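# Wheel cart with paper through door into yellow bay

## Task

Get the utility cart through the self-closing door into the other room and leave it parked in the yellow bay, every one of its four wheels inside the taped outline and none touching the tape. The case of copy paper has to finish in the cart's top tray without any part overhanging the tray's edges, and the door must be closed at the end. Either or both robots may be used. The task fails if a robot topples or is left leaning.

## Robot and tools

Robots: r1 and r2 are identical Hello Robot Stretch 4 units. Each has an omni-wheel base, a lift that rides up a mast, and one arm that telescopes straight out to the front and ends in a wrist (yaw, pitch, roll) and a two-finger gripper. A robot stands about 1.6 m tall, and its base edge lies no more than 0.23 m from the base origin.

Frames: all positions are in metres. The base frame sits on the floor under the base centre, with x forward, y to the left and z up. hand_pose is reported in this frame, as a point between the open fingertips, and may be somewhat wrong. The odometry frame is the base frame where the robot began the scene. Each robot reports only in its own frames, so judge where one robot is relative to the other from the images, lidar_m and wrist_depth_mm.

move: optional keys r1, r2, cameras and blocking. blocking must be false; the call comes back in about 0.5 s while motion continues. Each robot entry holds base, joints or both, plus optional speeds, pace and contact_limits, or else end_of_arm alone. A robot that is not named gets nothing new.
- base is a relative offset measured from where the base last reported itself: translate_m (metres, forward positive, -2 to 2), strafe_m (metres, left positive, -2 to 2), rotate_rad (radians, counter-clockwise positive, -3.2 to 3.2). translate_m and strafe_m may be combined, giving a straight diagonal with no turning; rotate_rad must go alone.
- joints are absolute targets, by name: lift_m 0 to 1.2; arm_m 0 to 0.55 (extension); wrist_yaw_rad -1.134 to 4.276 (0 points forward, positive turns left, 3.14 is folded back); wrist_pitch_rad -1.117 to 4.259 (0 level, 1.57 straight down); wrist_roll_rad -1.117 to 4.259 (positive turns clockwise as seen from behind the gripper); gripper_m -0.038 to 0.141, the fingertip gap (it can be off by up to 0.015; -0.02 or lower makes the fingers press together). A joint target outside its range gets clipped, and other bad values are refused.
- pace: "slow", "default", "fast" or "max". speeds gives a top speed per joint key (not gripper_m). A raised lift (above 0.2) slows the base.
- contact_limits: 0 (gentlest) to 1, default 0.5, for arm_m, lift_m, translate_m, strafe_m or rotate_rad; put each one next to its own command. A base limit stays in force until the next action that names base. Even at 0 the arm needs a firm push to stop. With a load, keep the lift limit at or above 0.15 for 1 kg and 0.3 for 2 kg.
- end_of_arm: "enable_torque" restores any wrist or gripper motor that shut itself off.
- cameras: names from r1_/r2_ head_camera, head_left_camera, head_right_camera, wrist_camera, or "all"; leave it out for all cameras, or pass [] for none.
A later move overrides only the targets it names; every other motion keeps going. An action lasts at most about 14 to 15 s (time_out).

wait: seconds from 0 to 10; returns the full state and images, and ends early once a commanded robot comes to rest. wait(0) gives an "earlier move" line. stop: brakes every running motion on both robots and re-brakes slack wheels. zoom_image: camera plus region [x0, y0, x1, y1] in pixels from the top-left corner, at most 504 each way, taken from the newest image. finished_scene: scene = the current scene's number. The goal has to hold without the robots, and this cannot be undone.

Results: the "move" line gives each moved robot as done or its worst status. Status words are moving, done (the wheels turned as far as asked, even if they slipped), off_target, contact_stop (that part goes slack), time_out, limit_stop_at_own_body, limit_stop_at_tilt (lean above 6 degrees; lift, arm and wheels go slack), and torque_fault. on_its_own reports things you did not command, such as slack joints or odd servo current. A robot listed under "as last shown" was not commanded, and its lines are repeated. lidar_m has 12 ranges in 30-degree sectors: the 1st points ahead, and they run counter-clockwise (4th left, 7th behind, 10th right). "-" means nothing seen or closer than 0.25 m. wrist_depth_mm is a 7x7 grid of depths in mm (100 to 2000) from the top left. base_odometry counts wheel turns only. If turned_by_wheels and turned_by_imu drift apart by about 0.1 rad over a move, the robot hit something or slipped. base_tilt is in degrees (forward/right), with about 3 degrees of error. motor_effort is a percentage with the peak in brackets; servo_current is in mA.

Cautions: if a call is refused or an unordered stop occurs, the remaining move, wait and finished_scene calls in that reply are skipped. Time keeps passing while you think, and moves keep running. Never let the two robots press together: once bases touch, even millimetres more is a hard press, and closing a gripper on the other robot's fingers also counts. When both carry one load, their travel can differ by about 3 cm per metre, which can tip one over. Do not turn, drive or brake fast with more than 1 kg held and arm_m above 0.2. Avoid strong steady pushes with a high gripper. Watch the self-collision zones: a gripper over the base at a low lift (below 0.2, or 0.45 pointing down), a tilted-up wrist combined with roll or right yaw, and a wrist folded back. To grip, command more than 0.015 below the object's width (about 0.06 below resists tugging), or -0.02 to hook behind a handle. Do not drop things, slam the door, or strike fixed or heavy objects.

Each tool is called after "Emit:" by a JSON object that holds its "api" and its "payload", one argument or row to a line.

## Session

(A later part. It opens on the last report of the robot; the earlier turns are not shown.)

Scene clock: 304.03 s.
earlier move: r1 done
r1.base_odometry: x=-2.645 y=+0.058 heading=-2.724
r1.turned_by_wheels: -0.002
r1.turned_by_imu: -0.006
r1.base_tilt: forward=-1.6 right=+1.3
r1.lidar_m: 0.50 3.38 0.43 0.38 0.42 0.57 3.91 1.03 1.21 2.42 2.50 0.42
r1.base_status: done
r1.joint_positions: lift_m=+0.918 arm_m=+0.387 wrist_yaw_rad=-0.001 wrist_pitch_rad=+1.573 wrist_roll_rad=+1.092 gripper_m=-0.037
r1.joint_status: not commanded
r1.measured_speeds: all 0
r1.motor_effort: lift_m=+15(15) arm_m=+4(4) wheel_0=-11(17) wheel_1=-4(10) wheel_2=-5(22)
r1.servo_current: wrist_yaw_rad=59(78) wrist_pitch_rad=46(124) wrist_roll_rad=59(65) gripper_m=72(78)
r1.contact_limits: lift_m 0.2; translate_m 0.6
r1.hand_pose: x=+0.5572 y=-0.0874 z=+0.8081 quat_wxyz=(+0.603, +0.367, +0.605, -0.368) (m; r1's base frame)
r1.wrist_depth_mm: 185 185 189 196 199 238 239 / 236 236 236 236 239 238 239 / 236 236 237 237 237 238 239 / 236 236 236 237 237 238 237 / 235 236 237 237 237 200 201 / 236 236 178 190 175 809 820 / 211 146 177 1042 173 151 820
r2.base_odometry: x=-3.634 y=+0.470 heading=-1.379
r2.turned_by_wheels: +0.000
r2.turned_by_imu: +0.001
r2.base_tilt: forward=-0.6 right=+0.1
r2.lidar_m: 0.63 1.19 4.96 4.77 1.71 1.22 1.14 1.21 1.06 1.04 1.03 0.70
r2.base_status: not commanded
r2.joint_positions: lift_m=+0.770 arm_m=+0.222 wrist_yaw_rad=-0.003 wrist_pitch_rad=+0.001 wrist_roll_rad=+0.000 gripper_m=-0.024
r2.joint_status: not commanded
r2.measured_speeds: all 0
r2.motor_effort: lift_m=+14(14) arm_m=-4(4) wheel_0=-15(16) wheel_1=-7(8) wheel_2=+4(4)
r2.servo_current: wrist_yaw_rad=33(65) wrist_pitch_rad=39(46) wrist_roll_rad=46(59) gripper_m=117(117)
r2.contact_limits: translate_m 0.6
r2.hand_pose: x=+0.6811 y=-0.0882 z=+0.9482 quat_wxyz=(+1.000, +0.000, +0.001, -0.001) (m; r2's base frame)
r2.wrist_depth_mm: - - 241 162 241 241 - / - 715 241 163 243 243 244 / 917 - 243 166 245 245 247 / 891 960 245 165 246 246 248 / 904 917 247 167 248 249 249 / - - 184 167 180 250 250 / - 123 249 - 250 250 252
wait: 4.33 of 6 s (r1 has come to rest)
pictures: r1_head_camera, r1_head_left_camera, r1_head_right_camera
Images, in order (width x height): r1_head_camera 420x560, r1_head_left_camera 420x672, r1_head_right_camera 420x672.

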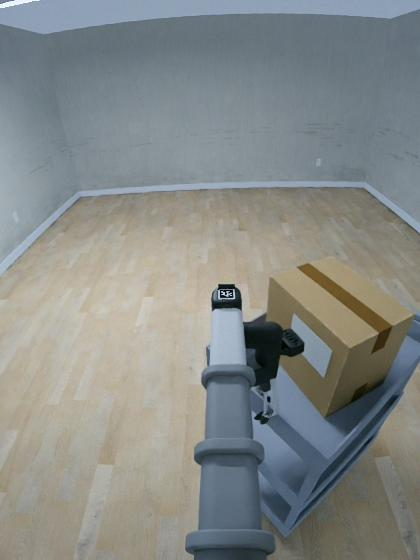

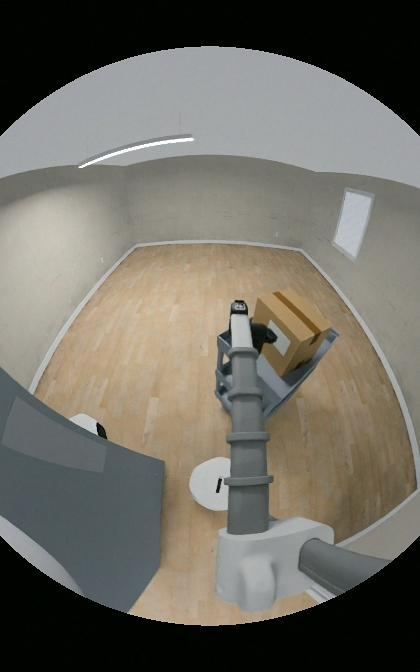

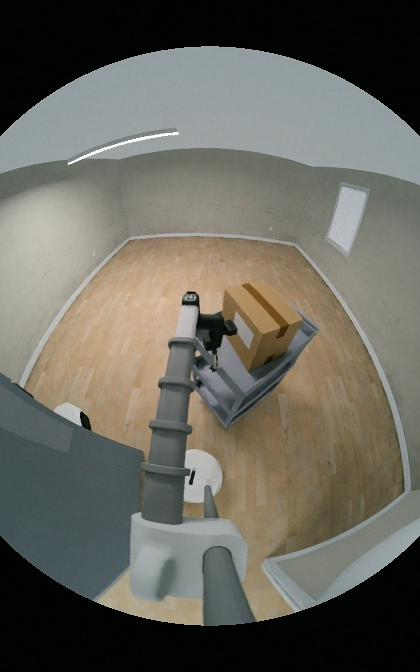

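Emit:
{"api": "move", "payload": {
  "blocking": false,
  "r1": {"base":{"translate_m":-0.7},"contact_limits":{"translate_m":0.6}},
  "cameras": []
}}

Emit:
{"api": "wait", "payload": {
  "seconds": 6,
  "cameras": ["r1_head_camera","r1_head_left_camera","r1_head_right_camera"]
}}

Scene clock: 316.80 s.
move: r1 moving
r1.base_odometry: x=-2.616 y=+0.071 heading=-2.725
r1.turned_by_wheels: -0.002
r1.turned_by_imu: -0.003
r1.base_tilt: forward=-1.6 right=+1.3
r1.lidar_m: 0.53 3.35 0.42 0.40 0.41 0.57 3.87 0.97 1.16 2.43 2.51 0.46
r1.base_status: translate_m moving
r1.joint_positions: lift_m=+0.918 arm_m=+0.387 wrist_yaw_rad=-0.001 wrist_pitch_rad=+1.560 wrist_roll_rad=+1.092 gripper_m=-0.037
r1.joint_status: not commanded
r1.measured_speeds: translate_m=-0.120 strafe_m=+0.001 rotate_rad=+0.000 lift_m=+0.000 arm_m=+0.000 wrist_yaw_rad=+0.000 wrist_pitch_rad=-0.054 wrist_roll_rad=+0.000
r1.motor_effort: lift_m=+15(15) arm_m=-3(4) wheel_0=-21(21) wheel_1=-11(11) wheel_2=+7(7)
r1.servo_current: wrist_yaw_rad=39(59) wrist_pitch_rad=59(59) wrist_roll_rad=26(65) gripper_m=72(72)
r1.contact_limits: lift_m 0.2; translate_m 0.6
r1.hand_pose: x=+0.5610 y=-0.0874 z=+0.8081 quat_wxyz=(+0.607, +0.370, +0.601, -0.365) (m; r1's base frame)
r1.wrist_depth_mm: 198 204 196 198 198 238 237 / 241 241 241 240 239 238 236 / 241 241 239 238 238 238 236 / 240 239 240 238 237 237 235 / 241 239 239 239 237 202 206 / 239 238 176 191 175 809 798 / 185 169 1042 209 172 139 788
r2: as last shown
r2.turned_by_imu: +0.002
r2.lidar_m: 0.64 1.19 4.97 4.76 1.66 1.21 1.13 1.21 1.11 1.04 1.03 0.71
r2.motor_effort: lift_m=+14(14) arm_m=-4(4) wheel_0=-15(16) wheel_1=-8(8) wheel_2=+4(4)
r2.servo_current: wrist_yaw_rad=59(59) wrist_pitch_rad=39(46) wrist_roll_rad=39(52) gripper_m=104(117)
r2.contact_limits: translate_m 0.6
r2.wrist_depth_mm: - - 240 162 241 242 - / - 707 242 163 243 242 245 / - - 243 166 244 245 245 / 904 976 245 165 246 246 247 / 878 917 246 167 247 249 249 / - - 184 168 181 249 251 / - 122 248 - 251 250 252
pictures: none
No camera images: "cameras" was empty.

Scene clock: 320.13 s.
earlier move: r1 done
r1.base_odometry: x=-2.005 y=+0.342 heading=-2.724
r1.turned_by_wheels: +0.002
r1.turned_by_imu: +0.003
r1.base_tilt: forward=-1.6 right=+1.3
r1.lidar_m: 0.54 0.57 0.41 0.36 0.41 3.23 3.15 3.20 0.57 0.58 2.51 0.51
r1.base_status: done
r1.joint_positions: lift_m=+0.918 arm_m=+0.387 wrist_yaw_rad=+0.000 wrist_pitch_rad=+1.570 wrist_roll_rad=+1.092 gripper_m=-0.037
r1.joint_status: not commanded
r1.measured_speeds: all 0
r1.motor_effort: lift_m=+15(15) arm_m=+4(4) wheel_0=+0(21) wheel_1=-1(13) wheel_2=+2(12)
r1.servo_current: wrist_yaw_rad=39(65) wrist_pitch_rad=39(85) wrist_roll_rad=39(78) gripper_m=72(78)
r1.contact_limits: lift_m 0.2; translate_m 0.6
r1.hand_pose: x=+0.5581 y=-0.0874 z=+0.8081 quat_wxyz=(+0.604, +0.368, +0.604, -0.367) (m; r1's base frame)
r1.wrist_depth_mm: 135 155 181 236 237 237 200 / 156 192 237 236 236 236 214 / 205 237 236 237 238 216 1008 / 237 237 237 237 236 1042 1025 / 236 237 237 237 177 1042 1025 / 237 236 179 192 1008 820 809 / 237 151 220 167 173 809 831
r2.base_odometry: x=-3.634 y=+0.470 heading=-1.379
r2.turned_by_wheels: +0.000
r2.turned_by_imu: +0.000
r2.base_tilt: forward=-0.7 right=+0.1
r2.lidar_m: 0.62 1.38 4.98 4.76 1.68 1.19 1.16 1.20 1.08 1.04 1.02 0.72
r2.base_status: not commanded
r2.joint_positions: lift_m=+0.770 arm_m=+0.222 wrist_yaw_rad=-0.003 wrist_pitch_rad=+0.001 wrist_roll_rad=+0.000 gripper_m=-0.024
r2.joint_status: not commanded
r2.measured_speeds: all 0
r2.motor_effort: lift_m=+14(14) arm_m=-4(4) wheel_0=-15(16) wheel_1=-8(8) wheel_2=+4(4)
r2.servo_current: wrist_yaw_rad=59(59) wrist_pitch_rad=46(46) wrist_roll_rad=59(59) gripper_m=117(117)
r2.contact_limits: translate_m 0.6
r2.hand_pose: x=+0.6811 y=-0.0882 z=+0.9482 quat_wxyz=(+1.000, +0.000, +0.001, -0.001) (m; r2's base frame)
r2.wrist_depth_mm: - - 240 162 241 242 - / - - 243 163 242 244 245 / - - 243 166 244 244 246 / - - 245 165 246 246 248 / - - 246 167 247 248 250 / - - 184 167 180 251 251 / - 1863 249 - 251 252 253
wait: 3.33 of 6 s (r1 has come to rest)
pictures: r1_head_camera, r1_head_left_camera, r1_head_right_camera
Images, in order (width x height): r1_head_camera 420x560, r1_head_left_camera 420x672, r1_head_right_camera 420x672.

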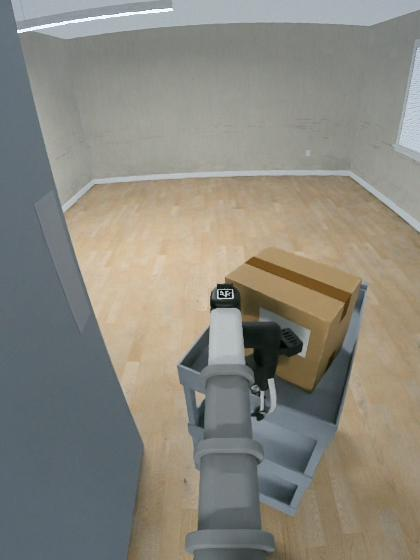

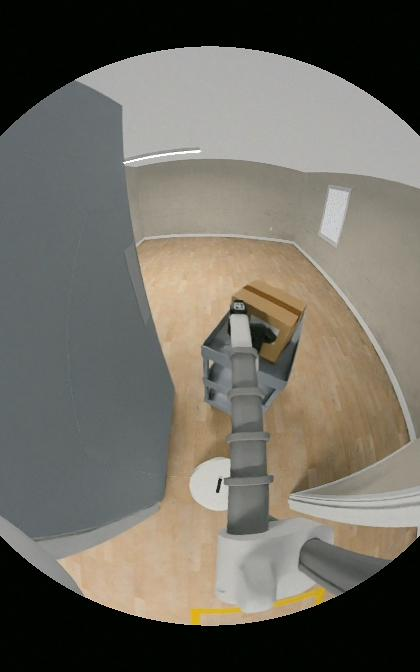

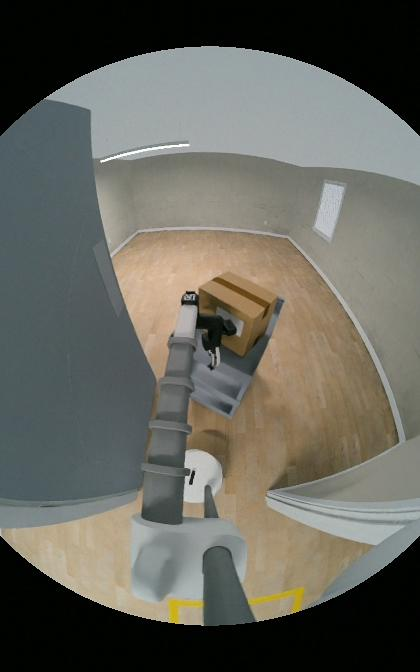

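Emit:
{"api": "move", "payload": {
  "blocking": false,
  "r1": {"base":{"translate_m":-0.6},"contact_limits":{"translate_m":0.5}},
  "cameras": []
}}

Emit:
{"api": "wait", "payload": {
  "seconds": 6,
  "cameras": ["r1_head_camera","r1_head_left_camera","r1_head_right_camera"]
}}

Scene clock: 332.23 s.
move: r1 moving
r1.base_odometry: x=-1.976 y=+0.355 heading=-2.724
r1.turned_by_wheels: +0.000
r1.turned_by_imu: -0.001
r1.base_tilt: forward=-1.5 right=+1.3
r1.lidar_m: 0.53 0.60 0.39 0.38 0.40 3.17 3.09 3.20 0.56 0.56 2.51 0.52
r1.base_status: translate_m moving
r1.joint_positions: lift_m=+0.918 arm_m=+0.387 wrist_yaw_rad=+0.000 wrist_pitch_rad=+1.558 wrist_roll_rad=+1.092 gripper_m=-0.037
r1.joint_status: not commanded
r1.measured_speeds: translate_m=-0.121 strafe_m=-0.001 rotate_rad=-0.001 lift_m=+0.000 arm_m=+0.000 wrist_yaw_rad=+0.003 wrist_pitch_rad=-0.028 wrist_roll_rad=+0.000
r1.motor_effort: lift_m=+15(15) arm_m=-4(4) wheel_0=-7(7) wheel_1=-6(9) wheel_2=+16(16)
r1.servo_current: wrist_yaw_rad=52(65) wrist_pitch_rad=72(72) wrist_roll_rad=33(59) gripper_m=72(72)
r1.contact_limits: lift_m 0.2; translate_m 0.5
r1.hand_pose: x=+0.5616 y=-0.0874 z=+0.8081 quat_wxyz=(+0.608, +0.370, +0.600, -0.365) (m; r1's base frame)
r1.wrist_depth_mm: 142 162 191 239 237 236 196 / 168 205 239 239 238 236 208 / 219 241 240 237 237 216 991 / 241 241 238 237 236 1025 1025 / 241 240 239 237 198 1008 1025 / 241 240 179 187 1025 798 809 / 241 182 196 191 169 798 798
r2: as last shown
r2.turned_by_imu: +0.002
r2.base_tilt: forward=-0.6 right=+0.1
r2.lidar_m: 0.62 1.35 4.98 4.78 1.71 1.21 1.13 1.21 1.10 1.02 1.02 0.69
r2.motor_effort: lift_m=+14(14) arm_m=-4(4) wheel_0=-15(15) wheel_1=-7(8) wheel_2=+4(4)
r2.servo_current: wrist_yaw_rad=46(52) wrist_pitch_rad=39(39) wrist_roll_rad=46(59) gripper_m=104(117)
r2.contact_limits: translate_m 0.6
r2.wrist_depth_mm: - - 240 162 241 243 - / - - 241 163 243 244 244 / - - 243 166 244 246 246 / - - 245 165 246 246 248 / - - 247 167 248 248 248 / - - 183 168 180 250 251 / - - 248 - 250 251 252
pictures: none
No camera images: "cameras" was empty.

Scene clock: 335.23 s.
earlier move: r1 done
r1.base_odometry: x=-1.457 y=+0.586 heading=-2.724
r1.turned_by_wheels: +0.000
r1.turned_by_imu: +0.001
r1.base_tilt: forward=-1.6 right=+1.3
r1.lidar_m: 0.53 0.57 0.52 1.12 2.38 2.60 2.49 2.61 2.52 1.23 0.63 0.54
r1.base_status: done
r1.joint_positions: lift_m=+0.918 arm_m=+0.387 wrist_yaw_rad=+0.000 wrist_pitch_rad=+1.571 wrist_roll_rad=+1.092 gripper_m=-0.037
r1.joint_status: not commanded
r1.measured_speeds: all 0
r1.motor_effort: lift_m=+15(15) arm_m=-4(4) wheel_0=-1(10) wheel_1=-2(9) wheel_2=+1(16)
r1.servo_current: wrist_yaw_rad=65(65) wrist_pitch_rad=33(85) wrist_roll_rad=46(65) gripper_m=65(78)
r1.contact_limits: lift_m 0.2; translate_m 0.5
r1.hand_pose: x=+0.5579 y=-0.0874 z=+0.8081 quat_wxyz=(+0.604, +0.367, +0.604, -0.367) (m; r1's base frame)
r1.wrist_depth_mm: 133 165 229 236 236 213 1025 / 148 195 236 236 236 1008 1025 / 175 236 236 236 237 1042 1025 / 210 236 236 236 202 1025 1025 / 236 236 236 236 1008 1008 1025 / 236 236 183 193 891 809 820 / 236 148 236 167 175 138 820
r2.base_odometry: x=-3.634 y=+0.470 heading=-1.379
r2.turned_by_wheels: +0.000
r2.turned_by_imu: +0.000
r2.base_tilt: forward=-0.6 right=+0.1
r2.lidar_m: 0.63 3.71 4.99 4.77 1.66 1.21 1.15 1.19 1.09 1.04 1.03 0.73
r2.base_status: not commanded
r2.joint_positions: lift_m=+0.770 arm_m=+0.222 wrist_yaw_rad=-0.003 wrist_pitch_rad=+0.001 wrist_roll_rad=+0.000 gripper_m=-0.024
r2.joint_status: not commanded
r2.measured_speeds: all 0
r2.motor_effort: lift_m=+14(14) arm_m=-4(4) wheel_0=-15(16) wheel_1=-8(8) wheel_2=+4(4)
r2.servo_current: wrist_yaw_rad=46(59) wrist_pitch_rad=39(46) wrist_roll_rad=39(59) gripper_m=111(124)
r2.contact_limits: translate_m 0.6
r2.hand_pose: x=+0.6811 y=-0.0882 z=+0.9482 quat_wxyz=(+1.000, +0.000, +0.001, -0.001) (m; r2's base frame)
r2.wrist_depth_mm: - - 239 162 241 243 - / - - 242 163 243 244 244 / - - 242 166 244 246 247 / - - 244 165 246 246 247 / - - 246 167 247 247 249 / - - 184 167 181 249 250 / - 1808 248 - 251 252 252
wait: 3.00 of 6 s (r1 has come to rest)
pictures: r1_head_camera, r1_head_left_camera, r1_head_right_camera
Images, in order (width x height): r1_head_camera 420x560, r1_head_left_camera 420x672, r1_head_right_camera 420x672.

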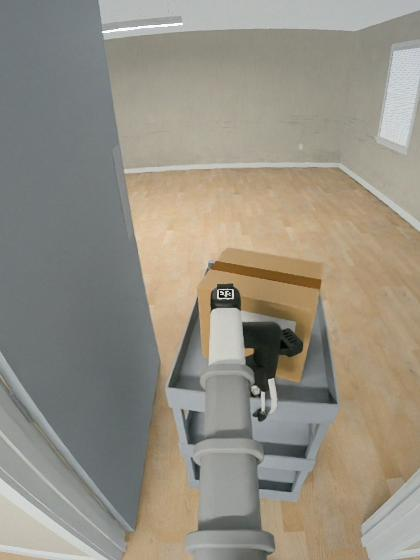

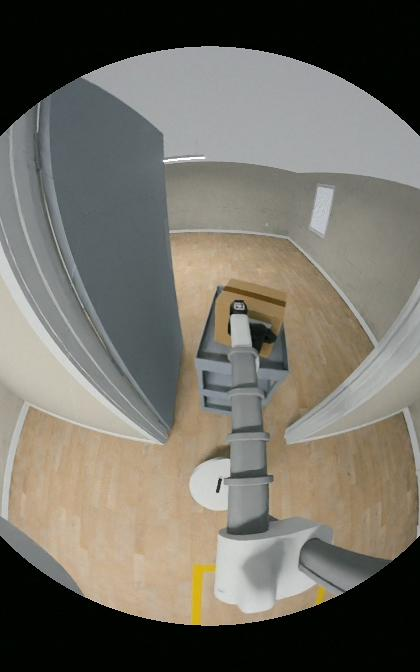

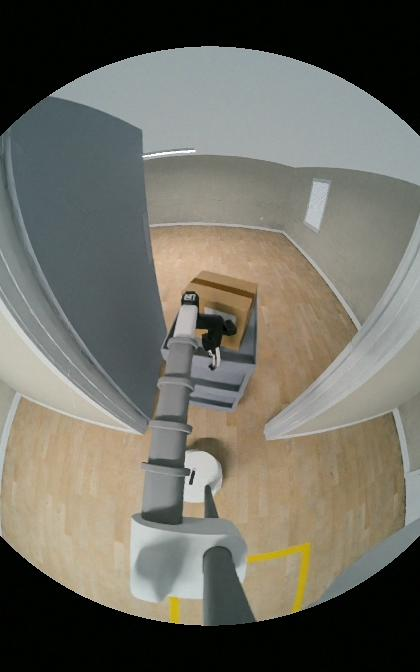

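Emit:
{"api": "move", "payload": {
  "blocking": false,
  "r1": {"base":{"translate_m":-1.1},"joints":{"arm_m":0.53},"speeds":{"arm_m":0.04},"contact_limits":{"translate_m":0.5}},
  "cameras": []
}}

Emit:
{"api": "wait", "payload": {
  "seconds": 6,
  "cameras": ["r1_head_camera","r1_head_left_camera","r1_head_right_camera"]
}}

Scene clock: 344.93 s.
move: r1 moving
r1.base_odometry: x=-1.428 y=+0.599 heading=-2.724
r1.turned_by_wheels: +0.000
r1.turned_by_imu: -0.001
r1.base_tilt: forward=-1.6 right=+1.3
r1.lidar_m: 0.56 0.59 0.53 1.25 2.38 2.58 2.46 2.60 2.54 1.36 0.66 0.57
r1.base_status: translate_m moving
r1.joint_positions: lift_m=+0.918 arm_m=+0.405 wrist_yaw_rad=+0.000 wrist_pitch_rad=+1.566 wrist_roll_rad=+1.092 gripper_m=-0.037
r1.joint_status: arm_m moving
r1.measured_speeds: translate_m=-0.121 strafe_m=-0.001 rotate_rad=-0.002 lift_m=+0.000 arm_m=+0.040 wrist_yaw_rad=+0.000 wrist_pitch_rad=-0.040 wrist_roll_rad=+0.000
r1.motor_effort: lift_m=+15(15) arm_m=+2(6) wheel_0=-7(7) wheel_1=-6(7) wheel_2=+10(11)
r1.servo_current: wrist_yaw_rad=52(59) wrist_pitch_rad=39(46) wrist_roll_rad=52(65) gripper_m=72(78)
r1.contact_limits: lift_m 0.2; translate_m 0.5
r1.hand_pose: x=+0.5773 y=-0.0874 z=+0.8081 quat_wxyz=(+0.606, +0.368, +0.603, -0.366) (m; r1's base frame)
r1.wrist_depth_mm: 139 172 238 238 238 229 1025 / 153 200 238 238 237 1008 1025 / 183 238 238 238 236 1025 1008 / 219 237 237 237 1025 1025 1008 / 238 238 236 237 1025 991 1025 / 238 237 182 204 1025 809 809 / 238 153 238 167 171 133 809
r2: as last shown
r2.turned_by_imu: +0.001
r2.base_tilt: forward=-0.7 right=+0.1
r2.lidar_m: 0.60 3.73 4.99 4.75 1.69 1.20 1.14 1.21 1.08 1.03 1.03 0.71
r2.servo_current: wrist_yaw_rad=52(59) wrist_pitch_rad=46(46) wrist_roll_rad=52(59) gripper_m=117(117)
r2.contact_limits: translate_m 0.6
r2.wrist_depth_mm: - - 239 162 241 243 - / - - 242 163 243 243 245 / - - 243 166 245 245 245 / - - 245 165 245 247 248 / - - 246 167 247 249 249 / - - 185 168 180 251 250 / - 1921 249 - 251 251 251
pictures: none
No camera images: "cameras" was empty.

Scene clock: 349.60 s.
earlier move: r1 done
r1.base_odometry: x=-0.451 y=+1.032 heading=-2.724
r1.turned_by_wheels: +0.000
r1.turned_by_imu: +0.001
r1.base_tilt: forward=-1.6 right=+1.3
r1.lidar_m: 0.61 0.73 1.92 2.28 2.02 1.46 1.40 1.46 2.03 2.43 2.01 0.76
r1.base_status: done
r1.joint_positions: lift_m=+0.918 arm_m=+0.530 wrist_yaw_rad=+0.000 wrist_pitch_rad=+1.575 wrist_roll_rad=+1.092 gripper_m=-0.037
r1.joint_status: all done
r1.measured_speeds: all 0
r1.motor_effort: lift_m=+15(15) arm_m=+4(6) wheel_0=-3(13) wheel_1=-2(12) wheel_2=+0(15)
r1.servo_current: wrist_yaw_rad=52(65) wrist_pitch_rad=46(111) wrist_roll_rad=52(72) gripper_m=72(78)
r1.contact_limits: lift_m 0.2; translate_m 0.5
r1.hand_pose: x=+0.6998 y=-0.0874 z=+0.8081 quat_wxyz=(+0.603, +0.367, +0.605, -0.368) (m; r1's base frame)
r1.wrist_depth_mm: 233 233 235 236 1025 1025 1025 / 167 234 235 235 1025 1025 1042 / 181 235 235 235 1042 1025 1060 / 202 234 235 236 1025 1042 1025 / 208 235 236 236 1042 1042 1025 / 229 235 185 198 180 917 809 / 234 153 236 167 1042 133 831
r2.base_odometry: x=-3.634 y=+0.470 heading=-1.379
r2.turned_by_wheels: +0.000
r2.turned_by_imu: +0.001
r2.base_tilt: forward=-0.6 right=+0.1
r2.lidar_m: 0.61 3.74 4.98 4.76 1.69 1.20 1.14 1.20 1.09 1.04 1.00 0.73
r2.base_status: not commanded
r2.joint_positions: lift_m=+0.770 arm_m=+0.222 wrist_yaw_rad=-0.003 wrist_pitch_rad=+0.001 wrist_roll_rad=+0.000 gripper_m=-0.024
r2.joint_status: not commanded
r2.measured_speeds: all 0
r2.motor_effort: lift_m=+14(14) arm_m=-4(4) wheel_0=-15(16) wheel_1=-8(8) wheel_2=+4(4)
r2.servo_current: wrist_yaw_rad=52(65) wrist_pitch_rad=39(46) wrist_roll_rad=39(72) gripper_m=111(124)
r2.contact_limits: translate_m 0.6
r2.hand_pose: x=+0.6811 y=-0.0882 z=+0.9482 quat_wxyz=(+1.000, +0.000, +0.001, -0.001) (m; r2's base frame)
r2.wrist_depth_mm: - - 240 162 241 242 - / - - 241 163 243 244 244 / - - 242 166 245 243 246 / - - 244 165 246 246 247 / - - 246 167 247 248 249 / - - 184 168 180 250 250 / - 1863 248 - 250 251 251
wait: 4.67 of 6 s (r1 has come to rest)
pictures: r1_head_camera, r1_head_left_camera, r1_head_right_camera
Images, in order (width x height): r1_head_camera 420x560, r1_head_left_camera 420x672, r1_head_right_camera 420x672.

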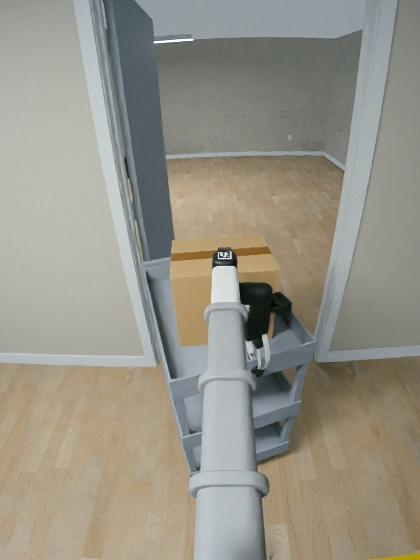

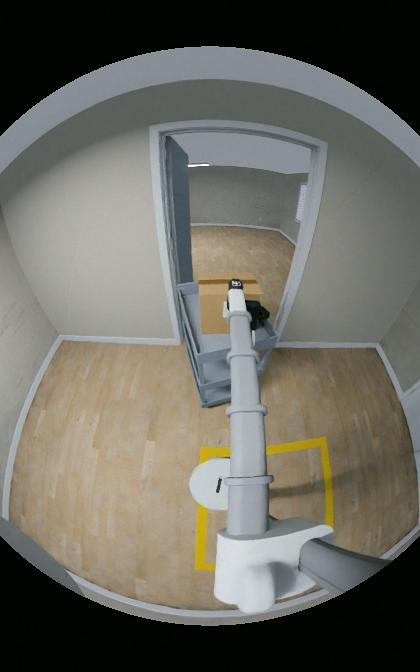

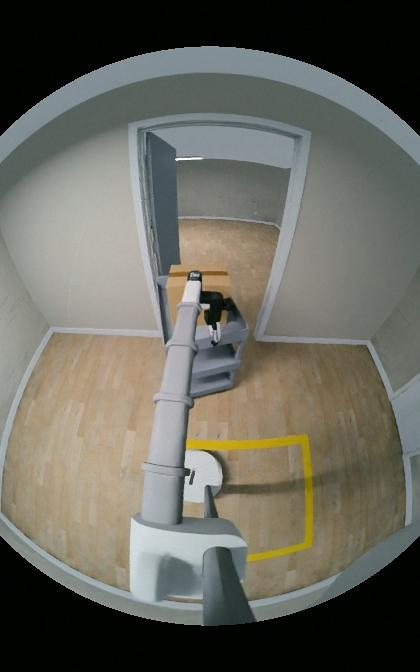

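Emit:
{"api": "move", "payload": {
  "blocking": false,
  "r1": {"base":{"translate_m":-0.35,"strafe_m":-0.08},"contact_limits":{"translate_m":0.5}},
  "cameras": []
}}

Emit:
{"api": "wait", "payload": {
  "seconds": 4,
  "cameras": ["r1_head_camera","r1_head_left_camera","r1_head_right_camera"]
}}

Scene clock: 372.63 s.
move: r1 moving
r1.base_odometry: x=-0.426 y=+1.052 heading=-2.723
r1.turned_by_wheels: +0.001
r1.turned_by_imu: -0.001
r1.base_tilt: forward=-1.5 right=+1.3
r1.lidar_m: 0.64 0.77 1.97 2.28 1.99 1.44 1.38 1.43 1.98 2.40 2.02 0.78
r1.base_status: translate_m moving; strafe_m moving
r1.joint_positions: lift_m=+0.918 arm_m=+0.530 wrist_yaw_rad=+0.000 wrist_pitch_rad=+1.560 wrist_roll_rad=+1.092 gripper_m=-0.037
r1.joint_status: not commanded
r1.measured_speeds: translate_m=-0.121 strafe_m=-0.027 rotate_rad=+0.004 lift_m=+0.000 arm_m=+0.000 wrist_yaw_rad=+0.009 wrist_pitch_rad=-0.071 wrist_roll_rad=+0.000
r1.motor_effort: lift_m=+15(15) arm_m=-4(4) wheel_0=-4(5) wheel_1=-7(9) wheel_2=+15(15)
r1.servo_current: wrist_yaw_rad=46(59) wrist_pitch_rad=65(65) wrist_roll_rad=46(59) gripper_m=65(78)
r1.contact_limits: lift_m 0.2; translate_m 0.5
r1.hand_pose: x=+0.7040 y=-0.0874 z=+0.8081 quat_wxyz=(+0.607, +0.369, +0.601, -0.365) (m; r1's base frame)
r1.wrist_depth_mm: 239 238 237 236 1025 1042 991 / 182 238 237 237 1008 1008 1008 / 196 238 236 237 1025 1042 1025 / 209 237 236 236 1025 1025 991 / 229 237 236 1025 1025 1008 1025 / 237 238 185 184 1025 1008 842 / 238 151 236 181 160 820 798
r2: as last shown
r2.turned_by_imu: +0.003
r2.lidar_m: 0.62 3.70 4.98 4.74 1.66 1.21 1.16 1.19 1.09 1.03 1.00 0.71
r2.motor_effort: lift_m=+14(14) arm_m=-4(4) wheel_0=-15(15) wheel_1=-8(8) wheel_2=+4(4)
r2.servo_current: wrist_yaw_rad=52(52) wrist_pitch_rad=39(46) wrist_roll_rad=46(52) gripper_m=117(117)
r2.contact_limits: translate_m 0.6
r2.wrist_depth_mm: - - 239 162 241 242 - / - - 242 163 243 243 244 / - - 243 165 244 246 246 / - - 244 165 245 247 248 / - - 246 167 247 248 248 / - - 184 167 180 250 250 / - 1863 248 - 250 251 251
pictures: none
No camera images: "cameras" was empty.

Scene clock: 374.80 s.
earlier move: r1 done
r1.base_odometry: x=-0.164 y=+1.248 heading=-2.724
r1.turned_by_wheels: +0.000
r1.turned_by_imu: +0.002
r1.base_tilt: forward=-1.5 right=+1.3
r1.lidar_m: 0.53 0.56 2.45 2.35 1.53 1.12 1.04 1.08 1.54 2.36 2.46 0.75
r1.base_status: done
r1.joint_positions: lift_m=+0.918 arm_m=+0.530 wrist_yaw_rad=+0.000 wrist_pitch_rad=+1.577 wrist_roll_rad=+1.091 gripper_m=-0.037
r1.joint_status: not commanded
r1.measured_speeds: all 0
r1.motor_effort: lift_m=+15(16) arm_m=+4(5) wheel_0=+0(7) wheel_1=+0(9) wheel_2=+2(24)
r1.servo_current: wrist_yaw_rad=52(72) wrist_pitch_rad=52(117) wrist_roll_rad=59(65) gripper_m=72(78)
r1.contact_limits: lift_m 0.2; translate_m 0.5
r1.hand_pose: x=+0.6990 y=-0.0874 z=+0.8081 quat_wxyz=(+0.602, +0.366, +0.606, -0.368) (m; r1's base frame)
r1.wrist_depth_mm: 203 211 220 1042 1025 1025 1008 / 230 231 233 1025 1025 1060 1042 / 230 232 234 234 1060 1008 1042 / 206 232 234 164 1025 1025 1060 / 198 232 234 234 1042 1025 1042 / 205 234 189 196 1025 946 831 / 211 151 234 165 163 132 820
r2.base_odometry: x=-3.634 y=+0.470 heading=-1.379
r2.turned_by_wheels: +0.000
r2.turned_by_imu: +0.000
r2.base_tilt: forward=-0.6 right=+0.1
r2.lidar_m: 0.61 3.71 4.99 4.76 1.70 1.20 1.15 1.21 1.07 1.04 1.04 0.73
r2.base_status: not commanded
r2.joint_positions: lift_m=+0.770 arm_m=+0.222 wrist_yaw_rad=-0.003 wrist_pitch_rad=+0.001 wrist_roll_rad=+0.000 gripper_m=-0.024
r2.joint_status: not commanded
r2.measured_speeds: all 0
r2.motor_effort: lift_m=+14(14) arm_m=-4(4) wheel_0=-15(16) wheel_1=-8(8) wheel_2=+4(4)
r2.servo_current: wrist_yaw_rad=39(65) wrist_pitch_rad=39(46) wrist_roll_rad=65(65) gripper_m=117(117)
r2.contact_limits: translate_m 0.6
r2.hand_pose: x=+0.6811 y=-0.0882 z=+0.9482 quat_wxyz=(+1.000, +0.000, +0.001, -0.001) (m; r2's base frame)
r2.wrist_depth_mm: - - 240 162 242 243 - / - - 242 163 243 244 244 / - - 244 165 245 245 246 / - - 245 165 246 247 248 / - - 247 167 248 249 249 / - - 184 168 181 249 252 / - 1863 248 - 251 251 253
wait: 2.17 of 4 s (r1 has come to rest)
pictures: r1_head_camera, r1_head_left_camera, r1_head_right_camera
Images, in order (width x height): r1_head_camera 420x560, r1_head_left_camera 420x672, r1_head_right_camera 420x672.

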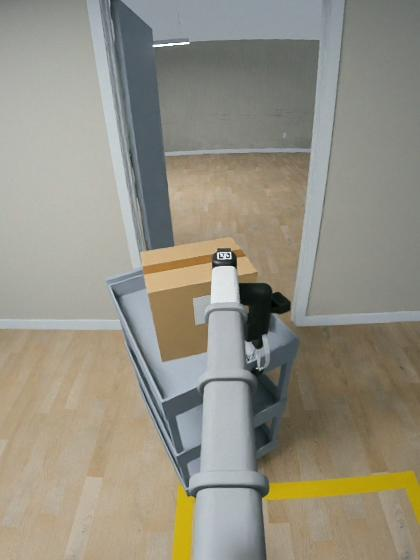

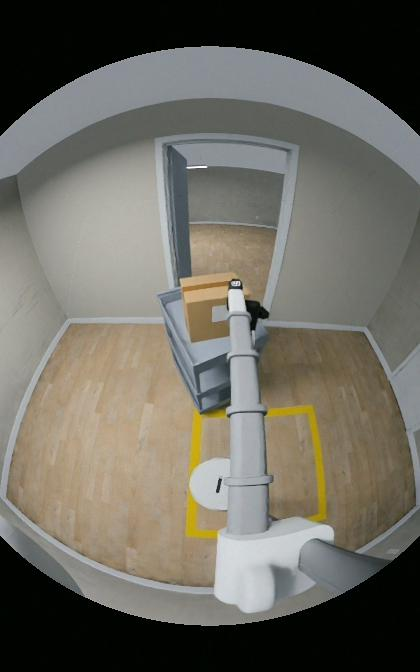

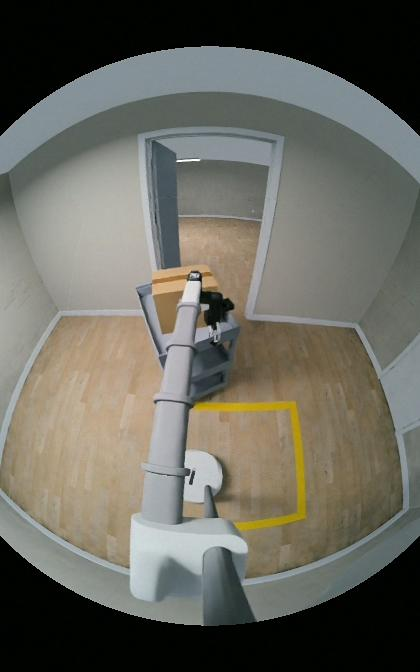

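Emit:
{"api": "move", "payload": {
  "blocking": false,
  "r1": {"base":{"translate_m":-0.35,"strafe_m":-0.44},"contact_limits":{"translate_m":0.5}},
  "cameras": []
}}

Emit:
{"api": "wait", "payload": {
  "seconds": 5,
  "cameras": ["r1_head_camera","r1_head_left_camera","r1_head_right_camera"]
}}

Scene clock: 418.47 s.
move: r1 moving
r1.base_odometry: x=-0.156 y=+1.278 heading=-2.722
r1.turned_by_wheels: +0.002
r1.turned_by_imu: +0.000
r1.base_tilt: forward=-1.5 right=+1.2
r1.lidar_m: 0.61 0.57 2.49 2.37 1.49 1.09 1.02 1.09 1.52 2.33 2.44 1.80
r1.base_status: translate_m moving; strafe_m moving
r1.joint_positions: lift_m=+0.918 arm_m=+0.530 wrist_yaw_rad=+0.000 wrist_pitch_rad=+1.566 wrist_roll_rad=+1.091 gripper_m=-0.037
r1.joint_status: not commanded
r1.measured_speeds: translate_m=-0.076 strafe_m=-0.095 rotate_rad=+0.001 lift_m=+0.000 arm_m=+0.000 wrist_yaw_rad=+0.001 wrist_pitch_rad=-0.057 wrist_roll_rad=+0.000
r1.motor_effort: lift_m=+15(16) arm_m=+2(4) wheel_0=+16(16) wheel_1=-5(9) wheel_2=+16(16)
r1.servo_current: wrist_yaw_rad=59(59) wrist_pitch_rad=46(52) wrist_roll_rad=85(85) gripper_m=65(78)
r1.contact_limits: lift_m 0.2; translate_m 0.5
r1.hand_pose: x=+0.7024 y=-0.0874 z=+0.8081 quat_wxyz=(+0.606, +0.368, +0.603, -0.366) (m; r1's base frame)
r1.wrist_depth_mm: 200 196 197 1025 1025 1008 1025 / 235 235 235 1008 1008 1025 1008 / 236 236 234 1025 1042 1025 1025 / 218 235 236 991 1008 1008 1025 / 210 236 235 1042 1025 1008 1008 / 212 236 202 184 1025 1025 866 / 220 154 235 165 152 798 809
r2: as last shown
r2.turned_by_imu: +0.006
r2.lidar_m: 0.61 3.73 4.97 4.76 1.68 1.24 1.15 1.19 1.09 1.04 1.00 0.73
r2.servo_current: wrist_yaw_rad=52(59) wrist_pitch_rad=39(46) wrist_roll_rad=46(52) gripper_m=111(117)
r2.contact_limits: translate_m 0.6
r2.wrist_depth_mm: - - 239 161 241 243 - / - - 242 163 244 243 245 / - - 243 166 243 245 246 / - - 245 165 246 247 248 / - - 247 167 247 248 248 / - - 185 167 180 250 250 / - 1863 249 - 251 252 252
pictures: none
No camera images: "cameras" was empty.

Scene clock: 420.80 s.
earlier move: r1 contact_stop
r1.base_odometry: x=-0.031 y=+1.657 heading=-2.720
r1.turned_by_wheels: +0.002
r1.turned_by_imu: +0.017
r1.base_tilt: forward=-1.6 right=+1.3
r1.lidar_m: 0.52 0.49 2.76 2.66 1.11 0.80 0.75 0.82 1.14 2.04 2.12 2.09
r1.base_status: translate_m contact_stop (by the wheels' count: -0.291 of -0.350); strafe_m contact_stop (by the wheels' count: -0.316 of -0.440)
r1.joint_positions: lift_m=+0.918 arm_m=+0.530 wrist_yaw_rad=+0.001 wrist_pitch_rad=+1.570 wrist_roll_rad=+1.091 gripper_m=-0.037
r1.joint_status: not commanded
r1.measured_speeds: all 0
r1.on_its_own: the wheels are slack since a contact_stop
r1.motor_effort: lift_m=+15(16) arm_m=+3(4) wheel_0=+0(27) wheel_1=+0(9) wheel_2=+0(27)
r1.servo_current: wrist_yaw_rad=52(72) wrist_pitch_rad=39(85) wrist_roll_rad=39(85) gripper_m=59(78)
r1.contact_limits: lift_m 0.2; translate_m 0.5
r1.hand_pose: x=+0.7012 y=-0.0874 z=+0.8081 quat_wxyz=(+0.605, +0.366, +0.605, -0.366) (m; r1's base frame)
r1.wrist_depth_mm: 1042 1025 1008 1042 1025 1025 1025 / 1025 1008 1025 1025 1042 1008 1008 / 1008 1025 1025 1042 1025 1025 1025 / 1008 1025 1025 1025 1025 1042 1025 / 1025 206 234 236 1025 1042 1025 / 235 235 189 198 178 1025 878 / 234 152 236 166 1025 135 820
r2.base_odometry: x=-3.634 y=+0.470 heading=-1.379
r2.turned_by_wheels: +0.000
r2.turned_by_imu: +0.000
r2.base_tilt: forward=-0.6 right=+0.1
r2.lidar_m: 0.61 3.69 4.96 4.74 1.68 1.21 1.14 1.22 1.08 1.02 0.99 0.72
r2.base_status: not commanded
r2.joint_positions: lift_m=+0.770 arm_m=+0.222 wrist_yaw_rad=-0.003 wrist_pitch_rad=+0.001 wrist_roll_rad=+0.000 gripper_m=-0.024
r2.joint_status: not commanded
r2.measured_speeds: all 0
r2.motor_effort: lift_m=+14(14) arm_m=-4(4) wheel_0=-15(16) wheel_1=-8(8) wheel_2=+4(4)
r2.servo_current: wrist_yaw_rad=39(59) wrist_pitch_rad=46(46) wrist_roll_rad=46(59) gripper_m=111(117)
r2.contact_limits: translate_m 0.6
r2.hand_pose: x=+0.6811 y=-0.0882 z=+0.9482 quat_wxyz=(+1.000, +0.000, +0.001, -0.001) (m; r2's base frame)
r2.wrist_depth_mm: - - 240 162 241 242 - / - - 241 163 243 243 244 / - - 243 167 244 246 245 / - - 245 164 246 245 249 / - - 246 167 248 249 249 / - - 184 168 180 249 250 / - 1863 249 - 250 252 252
wait: 2.33 of 5 s (r1 has come to rest)
pictures: r1_head_camera, r1_head_left_camera, r1_head_right_camera
Images, in order (width x height): r1_head_camera 420x560, r1_head_left_camera 420x672, r1_head_right_camera 420x672.

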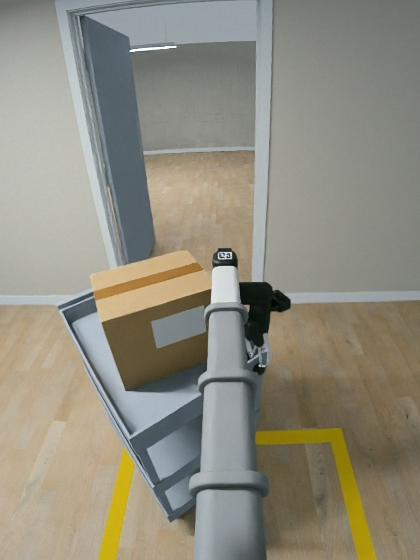

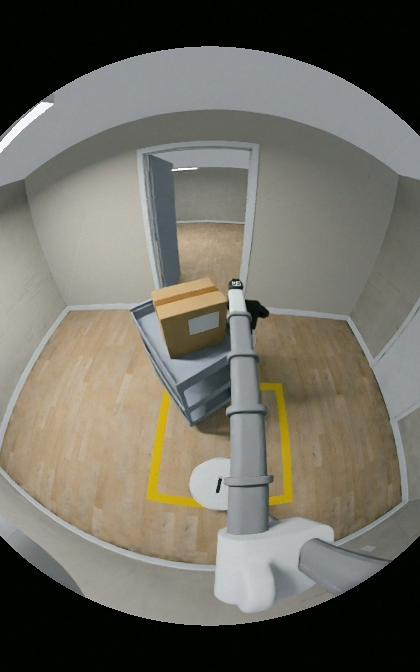

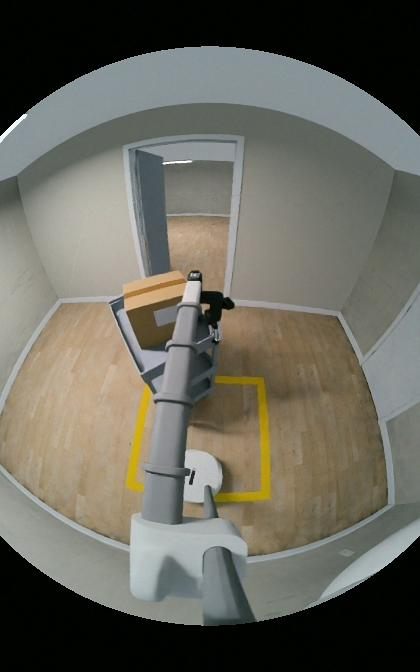

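Emit:
{"api": "move", "payload": {
  "blocking": false,
  "r1": {"base":{"translate_m":-0.33,"strafe_m":-0.17},"joints":{"arm_m":0.37},"speeds":{"arm_m":0.09},"contact_limits":{"translate_m":0.8,"arm_m":0.7}},
  "cameras": []
}}

Emit:
{"api": "wait", "payload": {
  "seconds": 1.6,
  "cameras": []
}}

Emit:
{"api": "wait", "payload": {
  "seconds": 2,
  "cameras": ["r1_head_camera","r1_head_left_camera","r1_head_right_camera","r1_wrist_camera"]
}}

Scene clock: 444.00 s.
move: r1 moving
r1.base_odometry: x=-0.009 y=+1.684 heading=-2.718
r1.turned_by_wheels: +0.002
r1.turned_by_imu: +0.001
r1.base_tilt: forward=-1.5 right=+1.3
r1.lidar_m: 0.55 0.50 2.78 2.67 1.08 0.74 0.73 0.78 1.11 2.02 2.10 2.11
r1.base_status: translate_m moving; strafe_m moving
r1.joint_positions: lift_m=+0.918 arm_m=+0.495 wrist_yaw_rad=+0.003 wrist_pitch_rad=+1.554 wrist_roll_rad=+1.091 gripper_m=-0.037
r1.joint_status: arm_m moving
r1.measured_speeds: translate_m=-0.125 strafe_m=-0.061 rotate_rad=+0.002 lift_m=+0.000 arm_m=-0.091 wrist_yaw_rad=+0.000 wrist_pitch_rad=-0.005 wrist_roll_rad=+0.000
r1.motor_effort: lift_m=+15(16) arm_m=-10(11) wheel_0=+4(6) wheel_1=-6(11) wheel_2=+24(24)
r1.servo_current: wrist_yaw_rad=33(65) wrist_pitch_rad=85(85) wrist_roll_rad=39(59) gripper_m=65(72)
r1.contact_limits: arm_m 0.7; lift_m 0.2; translate_m 0.8
r1.hand_pose: x=+0.6712 y=-0.0874 z=+0.8081 quat_wxyz=(+0.610, +0.369, +0.600, -0.363) (m; r1's base frame)
r1.wrist_depth_mm: 1042 1060 1025 1025 1025 1025 1008 / 1060 1060 1042 1042 1025 1025 1008 / 1042 1042 1025 1025 1042 1025 1008 / 1025 1042 1042 1042 1025 991 991 / 241 238 237 1008 1025 991 1008 / 241 239 180 197 1008 1008 878 / 240 151 180 190 144 798 798
r2: as last shown
r2.turned_by_imu: +0.003
r2.lidar_m: 0.63 3.71 4.97 4.75 1.68 1.22 1.15 1.19 1.08 1.03 1.01 0.72
r2.servo_current: wrist_yaw_rad=46(46) wrist_pitch_rad=39(46) wrist_roll_rad=52(59) gripper_m=117(117)
r2.contact_limits: translate_m 0.6
r2.wrist_depth_mm: - - 241 162 241 242 - / - - 242 163 243 243 243 / - - 244 166 246 245 247 / - - 244 165 246 247 247 / - - 247 167 247 248 249 / - - 185 167 180 250 251 / - 1863 249 - 251 252 251
pictures: none
No camera images: "cameras" was empty.

Scene clock: 445.60 s.
earlier move: r1 moving
r1.base_odometry: x=+0.197 y=+1.943 heading=-2.721
r1.turned_by_wheels: -0.003
r1.turned_by_imu: -0.003
r1.base_tilt: forward=-1.6 right=+1.3
r1.lidar_m: 0.46 0.47 2.96 1.77 0.68 0.48 0.45 0.47 0.68 1.88 1.93 2.42
r1.base_status: translate_m moving; strafe_m moving
r1.joint_positions: lift_m=+0.918 arm_m=+0.370 wrist_yaw_rad=-0.001 wrist_pitch_rad=+1.579 wrist_roll_rad=+1.091 gripper_m=-0.037
r1.joint_status: arm_m moving
r1.measured_speeds: translate_m=-0.055 strafe_m=-0.028 rotate_rad=+0.004 lift_m=+0.000 arm_m=+0.000 wrist_yaw_rad=-0.001 wrist_pitch_rad=+0.002 wrist_roll_rad=+0.000
r1.motor_effort: lift_m=+15(16) arm_m=+1(11) wheel_0=-10(10) wheel_1=-4(11) wheel_2=-9(24)
r1.servo_current: wrist_yaw_rad=33(65) wrist_pitch_rad=46(91) wrist_roll_rad=52(72) gripper_m=72(78)
r1.contact_limits: arm_m 0.7; lift_m 0.2; translate_m 0.8
r1.hand_pose: x=+0.5386 y=-0.0874 z=+0.8081 quat_wxyz=(+0.602, +0.366, +0.607, -0.369) (m; r1's base frame)
r1.wrist_depth_mm: 1008 991 1008 1025 1025 1008 1042 / 991 1008 1008 1008 1042 1025 1025 / 991 1025 1008 1008 1008 1042 1042 / 229 230 219 1025 1042 1042 1042 / 229 230 233 234 1025 931 1060 / 216 232 186 199 180 831 831 / 180 229 233 165 820 148 842
r2.base_odometry: x=-3.634 y=+0.470 heading=-1.379
r2.turned_by_wheels: +0.000
r2.turned_by_imu: +0.000
r2.base_tilt: forward=-0.7 right=+0.1
r2.lidar_m: 0.62 3.73 4.99 4.75 1.69 1.22 1.12 1.17 1.10 1.04 1.01 0.71
r2.base_status: not commanded
r2.joint_positions: lift_m=+0.770 arm_m=+0.222 wrist_yaw_rad=-0.003 wrist_pitch_rad=+0.001 wrist_roll_rad=+0.000 gripper_m=-0.024
r2.joint_status: not commanded
r2.measured_speeds: all 0
r2.motor_effort: lift_m=+14(14) arm_m=-4(4) wheel_0=-15(16) wheel_1=-8(8) wheel_2=+4(4)
r2.servo_current: wrist_yaw_rad=46(59) wrist_pitch_rad=33(46) wrist_roll_rad=46(59) gripper_m=111(117)
r2.contact_limits: translate_m 0.6
r2.hand_pose: x=+0.6811 y=-0.0882 z=+0.9482 quat_wxyz=(+1.000, +0.000, +0.001, -0.001) (m; r2's base frame)
r2.wrist_depth_mm: - - 239 162 242 243 - / - - 242 163 244 245 244 / - - 243 165 245 245 246 / - - 245 165 246 247 247 / - - 246 167 248 249 248 / - - 185 167 181 250 250 / - 1863 247 - 250 251 252
wait: 1.60 s; no rest
pictures: none
No camera images: "cameras" was empty.

Scene clock: 446.10 s.
earlier move: r1 done
r1.base_odometry: x=+0.200 y=+1.947 heading=-2.720
r1.turned_by_wheels: +0.001
r1.turned_by_imu: +0.000
r1.base_tilt: forward=-1.6 right=+1.3
r1.lidar_m: 0.46 0.47 2.93 1.76 0.65 0.47 0.44 0.47 0.68 1.84 1.94 2.41
r1.base_status: done
r1.joint_positions: lift_m=+0.918 arm_m=+0.370 wrist_yaw_rad=-0.001 wrist_pitch_rad=+1.577 wrist_roll_rad=+1.091 gripper_m=-0.037
r1.joint_status: all done
r1.measured_speeds: translate_m=+0.000 strafe_m=+0.000 rotate_rad=+0.000 lift_m=+0.000 arm_m=+0.000 wrist_yaw_rad=+0.000 wrist_pitch_rad=-0.008 wrist_roll_rad=+0.000
r1.motor_effort: lift_m=+15(16) arm_m=+0(11) wheel_0=-4(10) wheel_1=-2(11) wheel_2=-4(24)
r1.servo_current: wrist_yaw_rad=39(72) wrist_pitch_rad=52(91) wrist_roll_rad=33(72) gripper_m=65(78)
r1.contact_limits: arm_m 0.7; lift_m 0.2; translate_m 0.8
r1.hand_pose: x=+0.5391 y=-0.0874 z=+0.8081 quat_wxyz=(+0.603, +0.366, +0.606, -0.368) (m; r1's base frame)
r1.wrist_depth_mm: 991 991 1025 1025 1025 1025 1042 / 991 991 1008 1008 1042 1060 1042 / 991 1008 1008 1025 1025 1042 1025 / 231 233 229 1025 1025 1025 1042 / 231 232 234 189 1025 931 1042 / 224 234 185 200 182 831 831 / 194 153 235 165 831 137 820
r2.base_odometry: x=-3.634 y=+0.470 heading=-1.379
r2.turned_by_wheels: +0.000
r2.turned_by_imu: +0.000
r2.base_tilt: forward=-0.7 right=+0.1
r2.lidar_m: 0.61 3.72 5.00 4.77 1.68 1.20 1.13 1.20 1.10 1.03 1.02 0.72
r2.base_status: not commanded
r2.joint_positions: lift_m=+0.770 arm_m=+0.222 wrist_yaw_rad=-0.003 wrist_pitch_rad=+0.001 wrist_roll_rad=+0.000 gripper_m=-0.024
r2.joint_status: not commanded
r2.measured_speeds: all 0
r2.motor_effort: lift_m=+14(14) arm_m=-4(4) wheel_0=-15(16) wheel_1=-8(8) wheel_2=+4(4)
r2.servo_current: wrist_yaw_rad=46(59) wrist_pitch_rad=39(46) wrist_roll_rad=46(59) gripper_m=111(117)
r2.contact_limits: translate_m 0.6
r2.hand_pose: x=+0.6811 y=-0.0882 z=+0.9482 quat_wxyz=(+1.000, +0.000, +0.001, -0.001) (m; r2's base frame)
r2.wrist_depth_mm: - - 240 162 240 243 - / - - 241 163 243 244 244 / - - 242 166 244 245 246 / - - 245 165 246 246 248 / - - 246 167 248 247 249 / - - 184 168 180 250 251 / - 1921 248 - 250 253 251
wait: 0.50 of 2 s (r1 has come to rest)
pictures: r1_head_camera, r1_head_left_camera, r1_head_right_camera, r1_wrist_camera
Images, in order (width x height): r1_head_camera 420x560, r1_head_left_camera 420x672, r1_head_right_camera 420x672, r1_wrist_camera 616x392.

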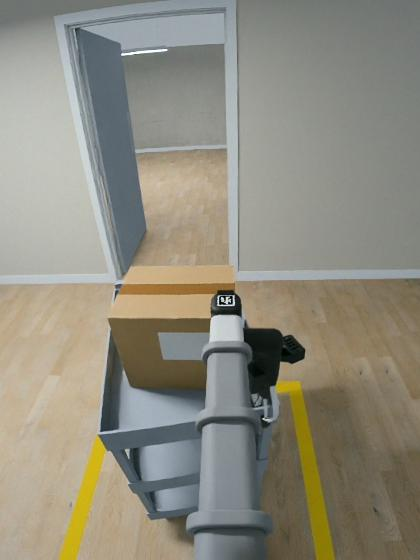

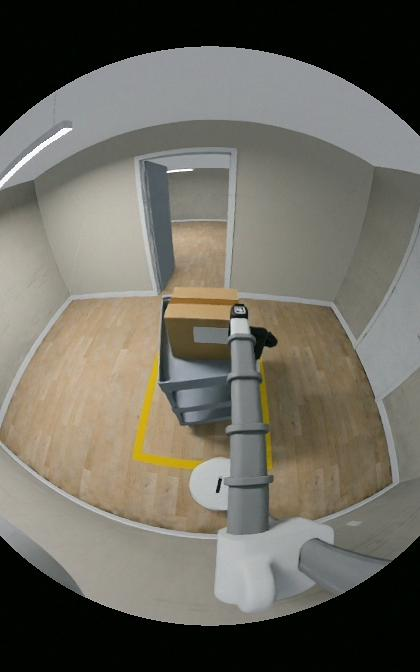

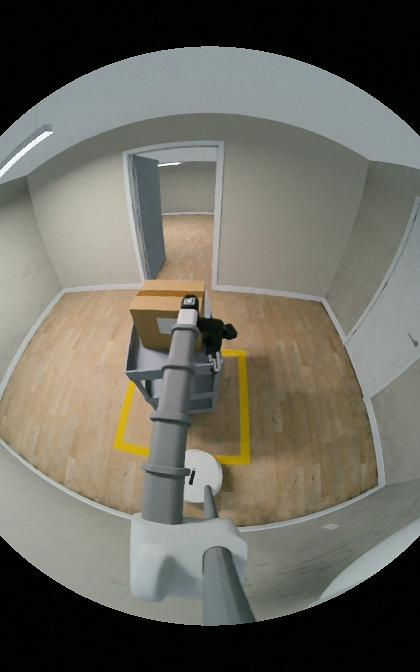

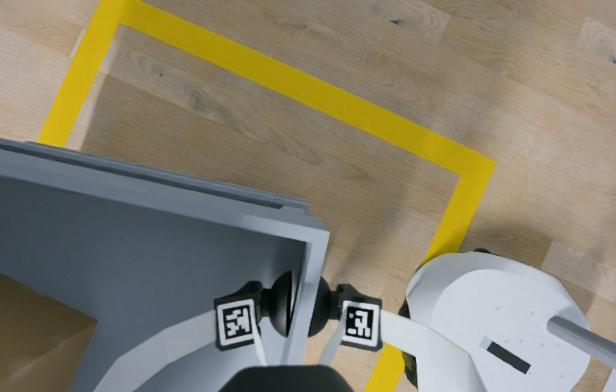

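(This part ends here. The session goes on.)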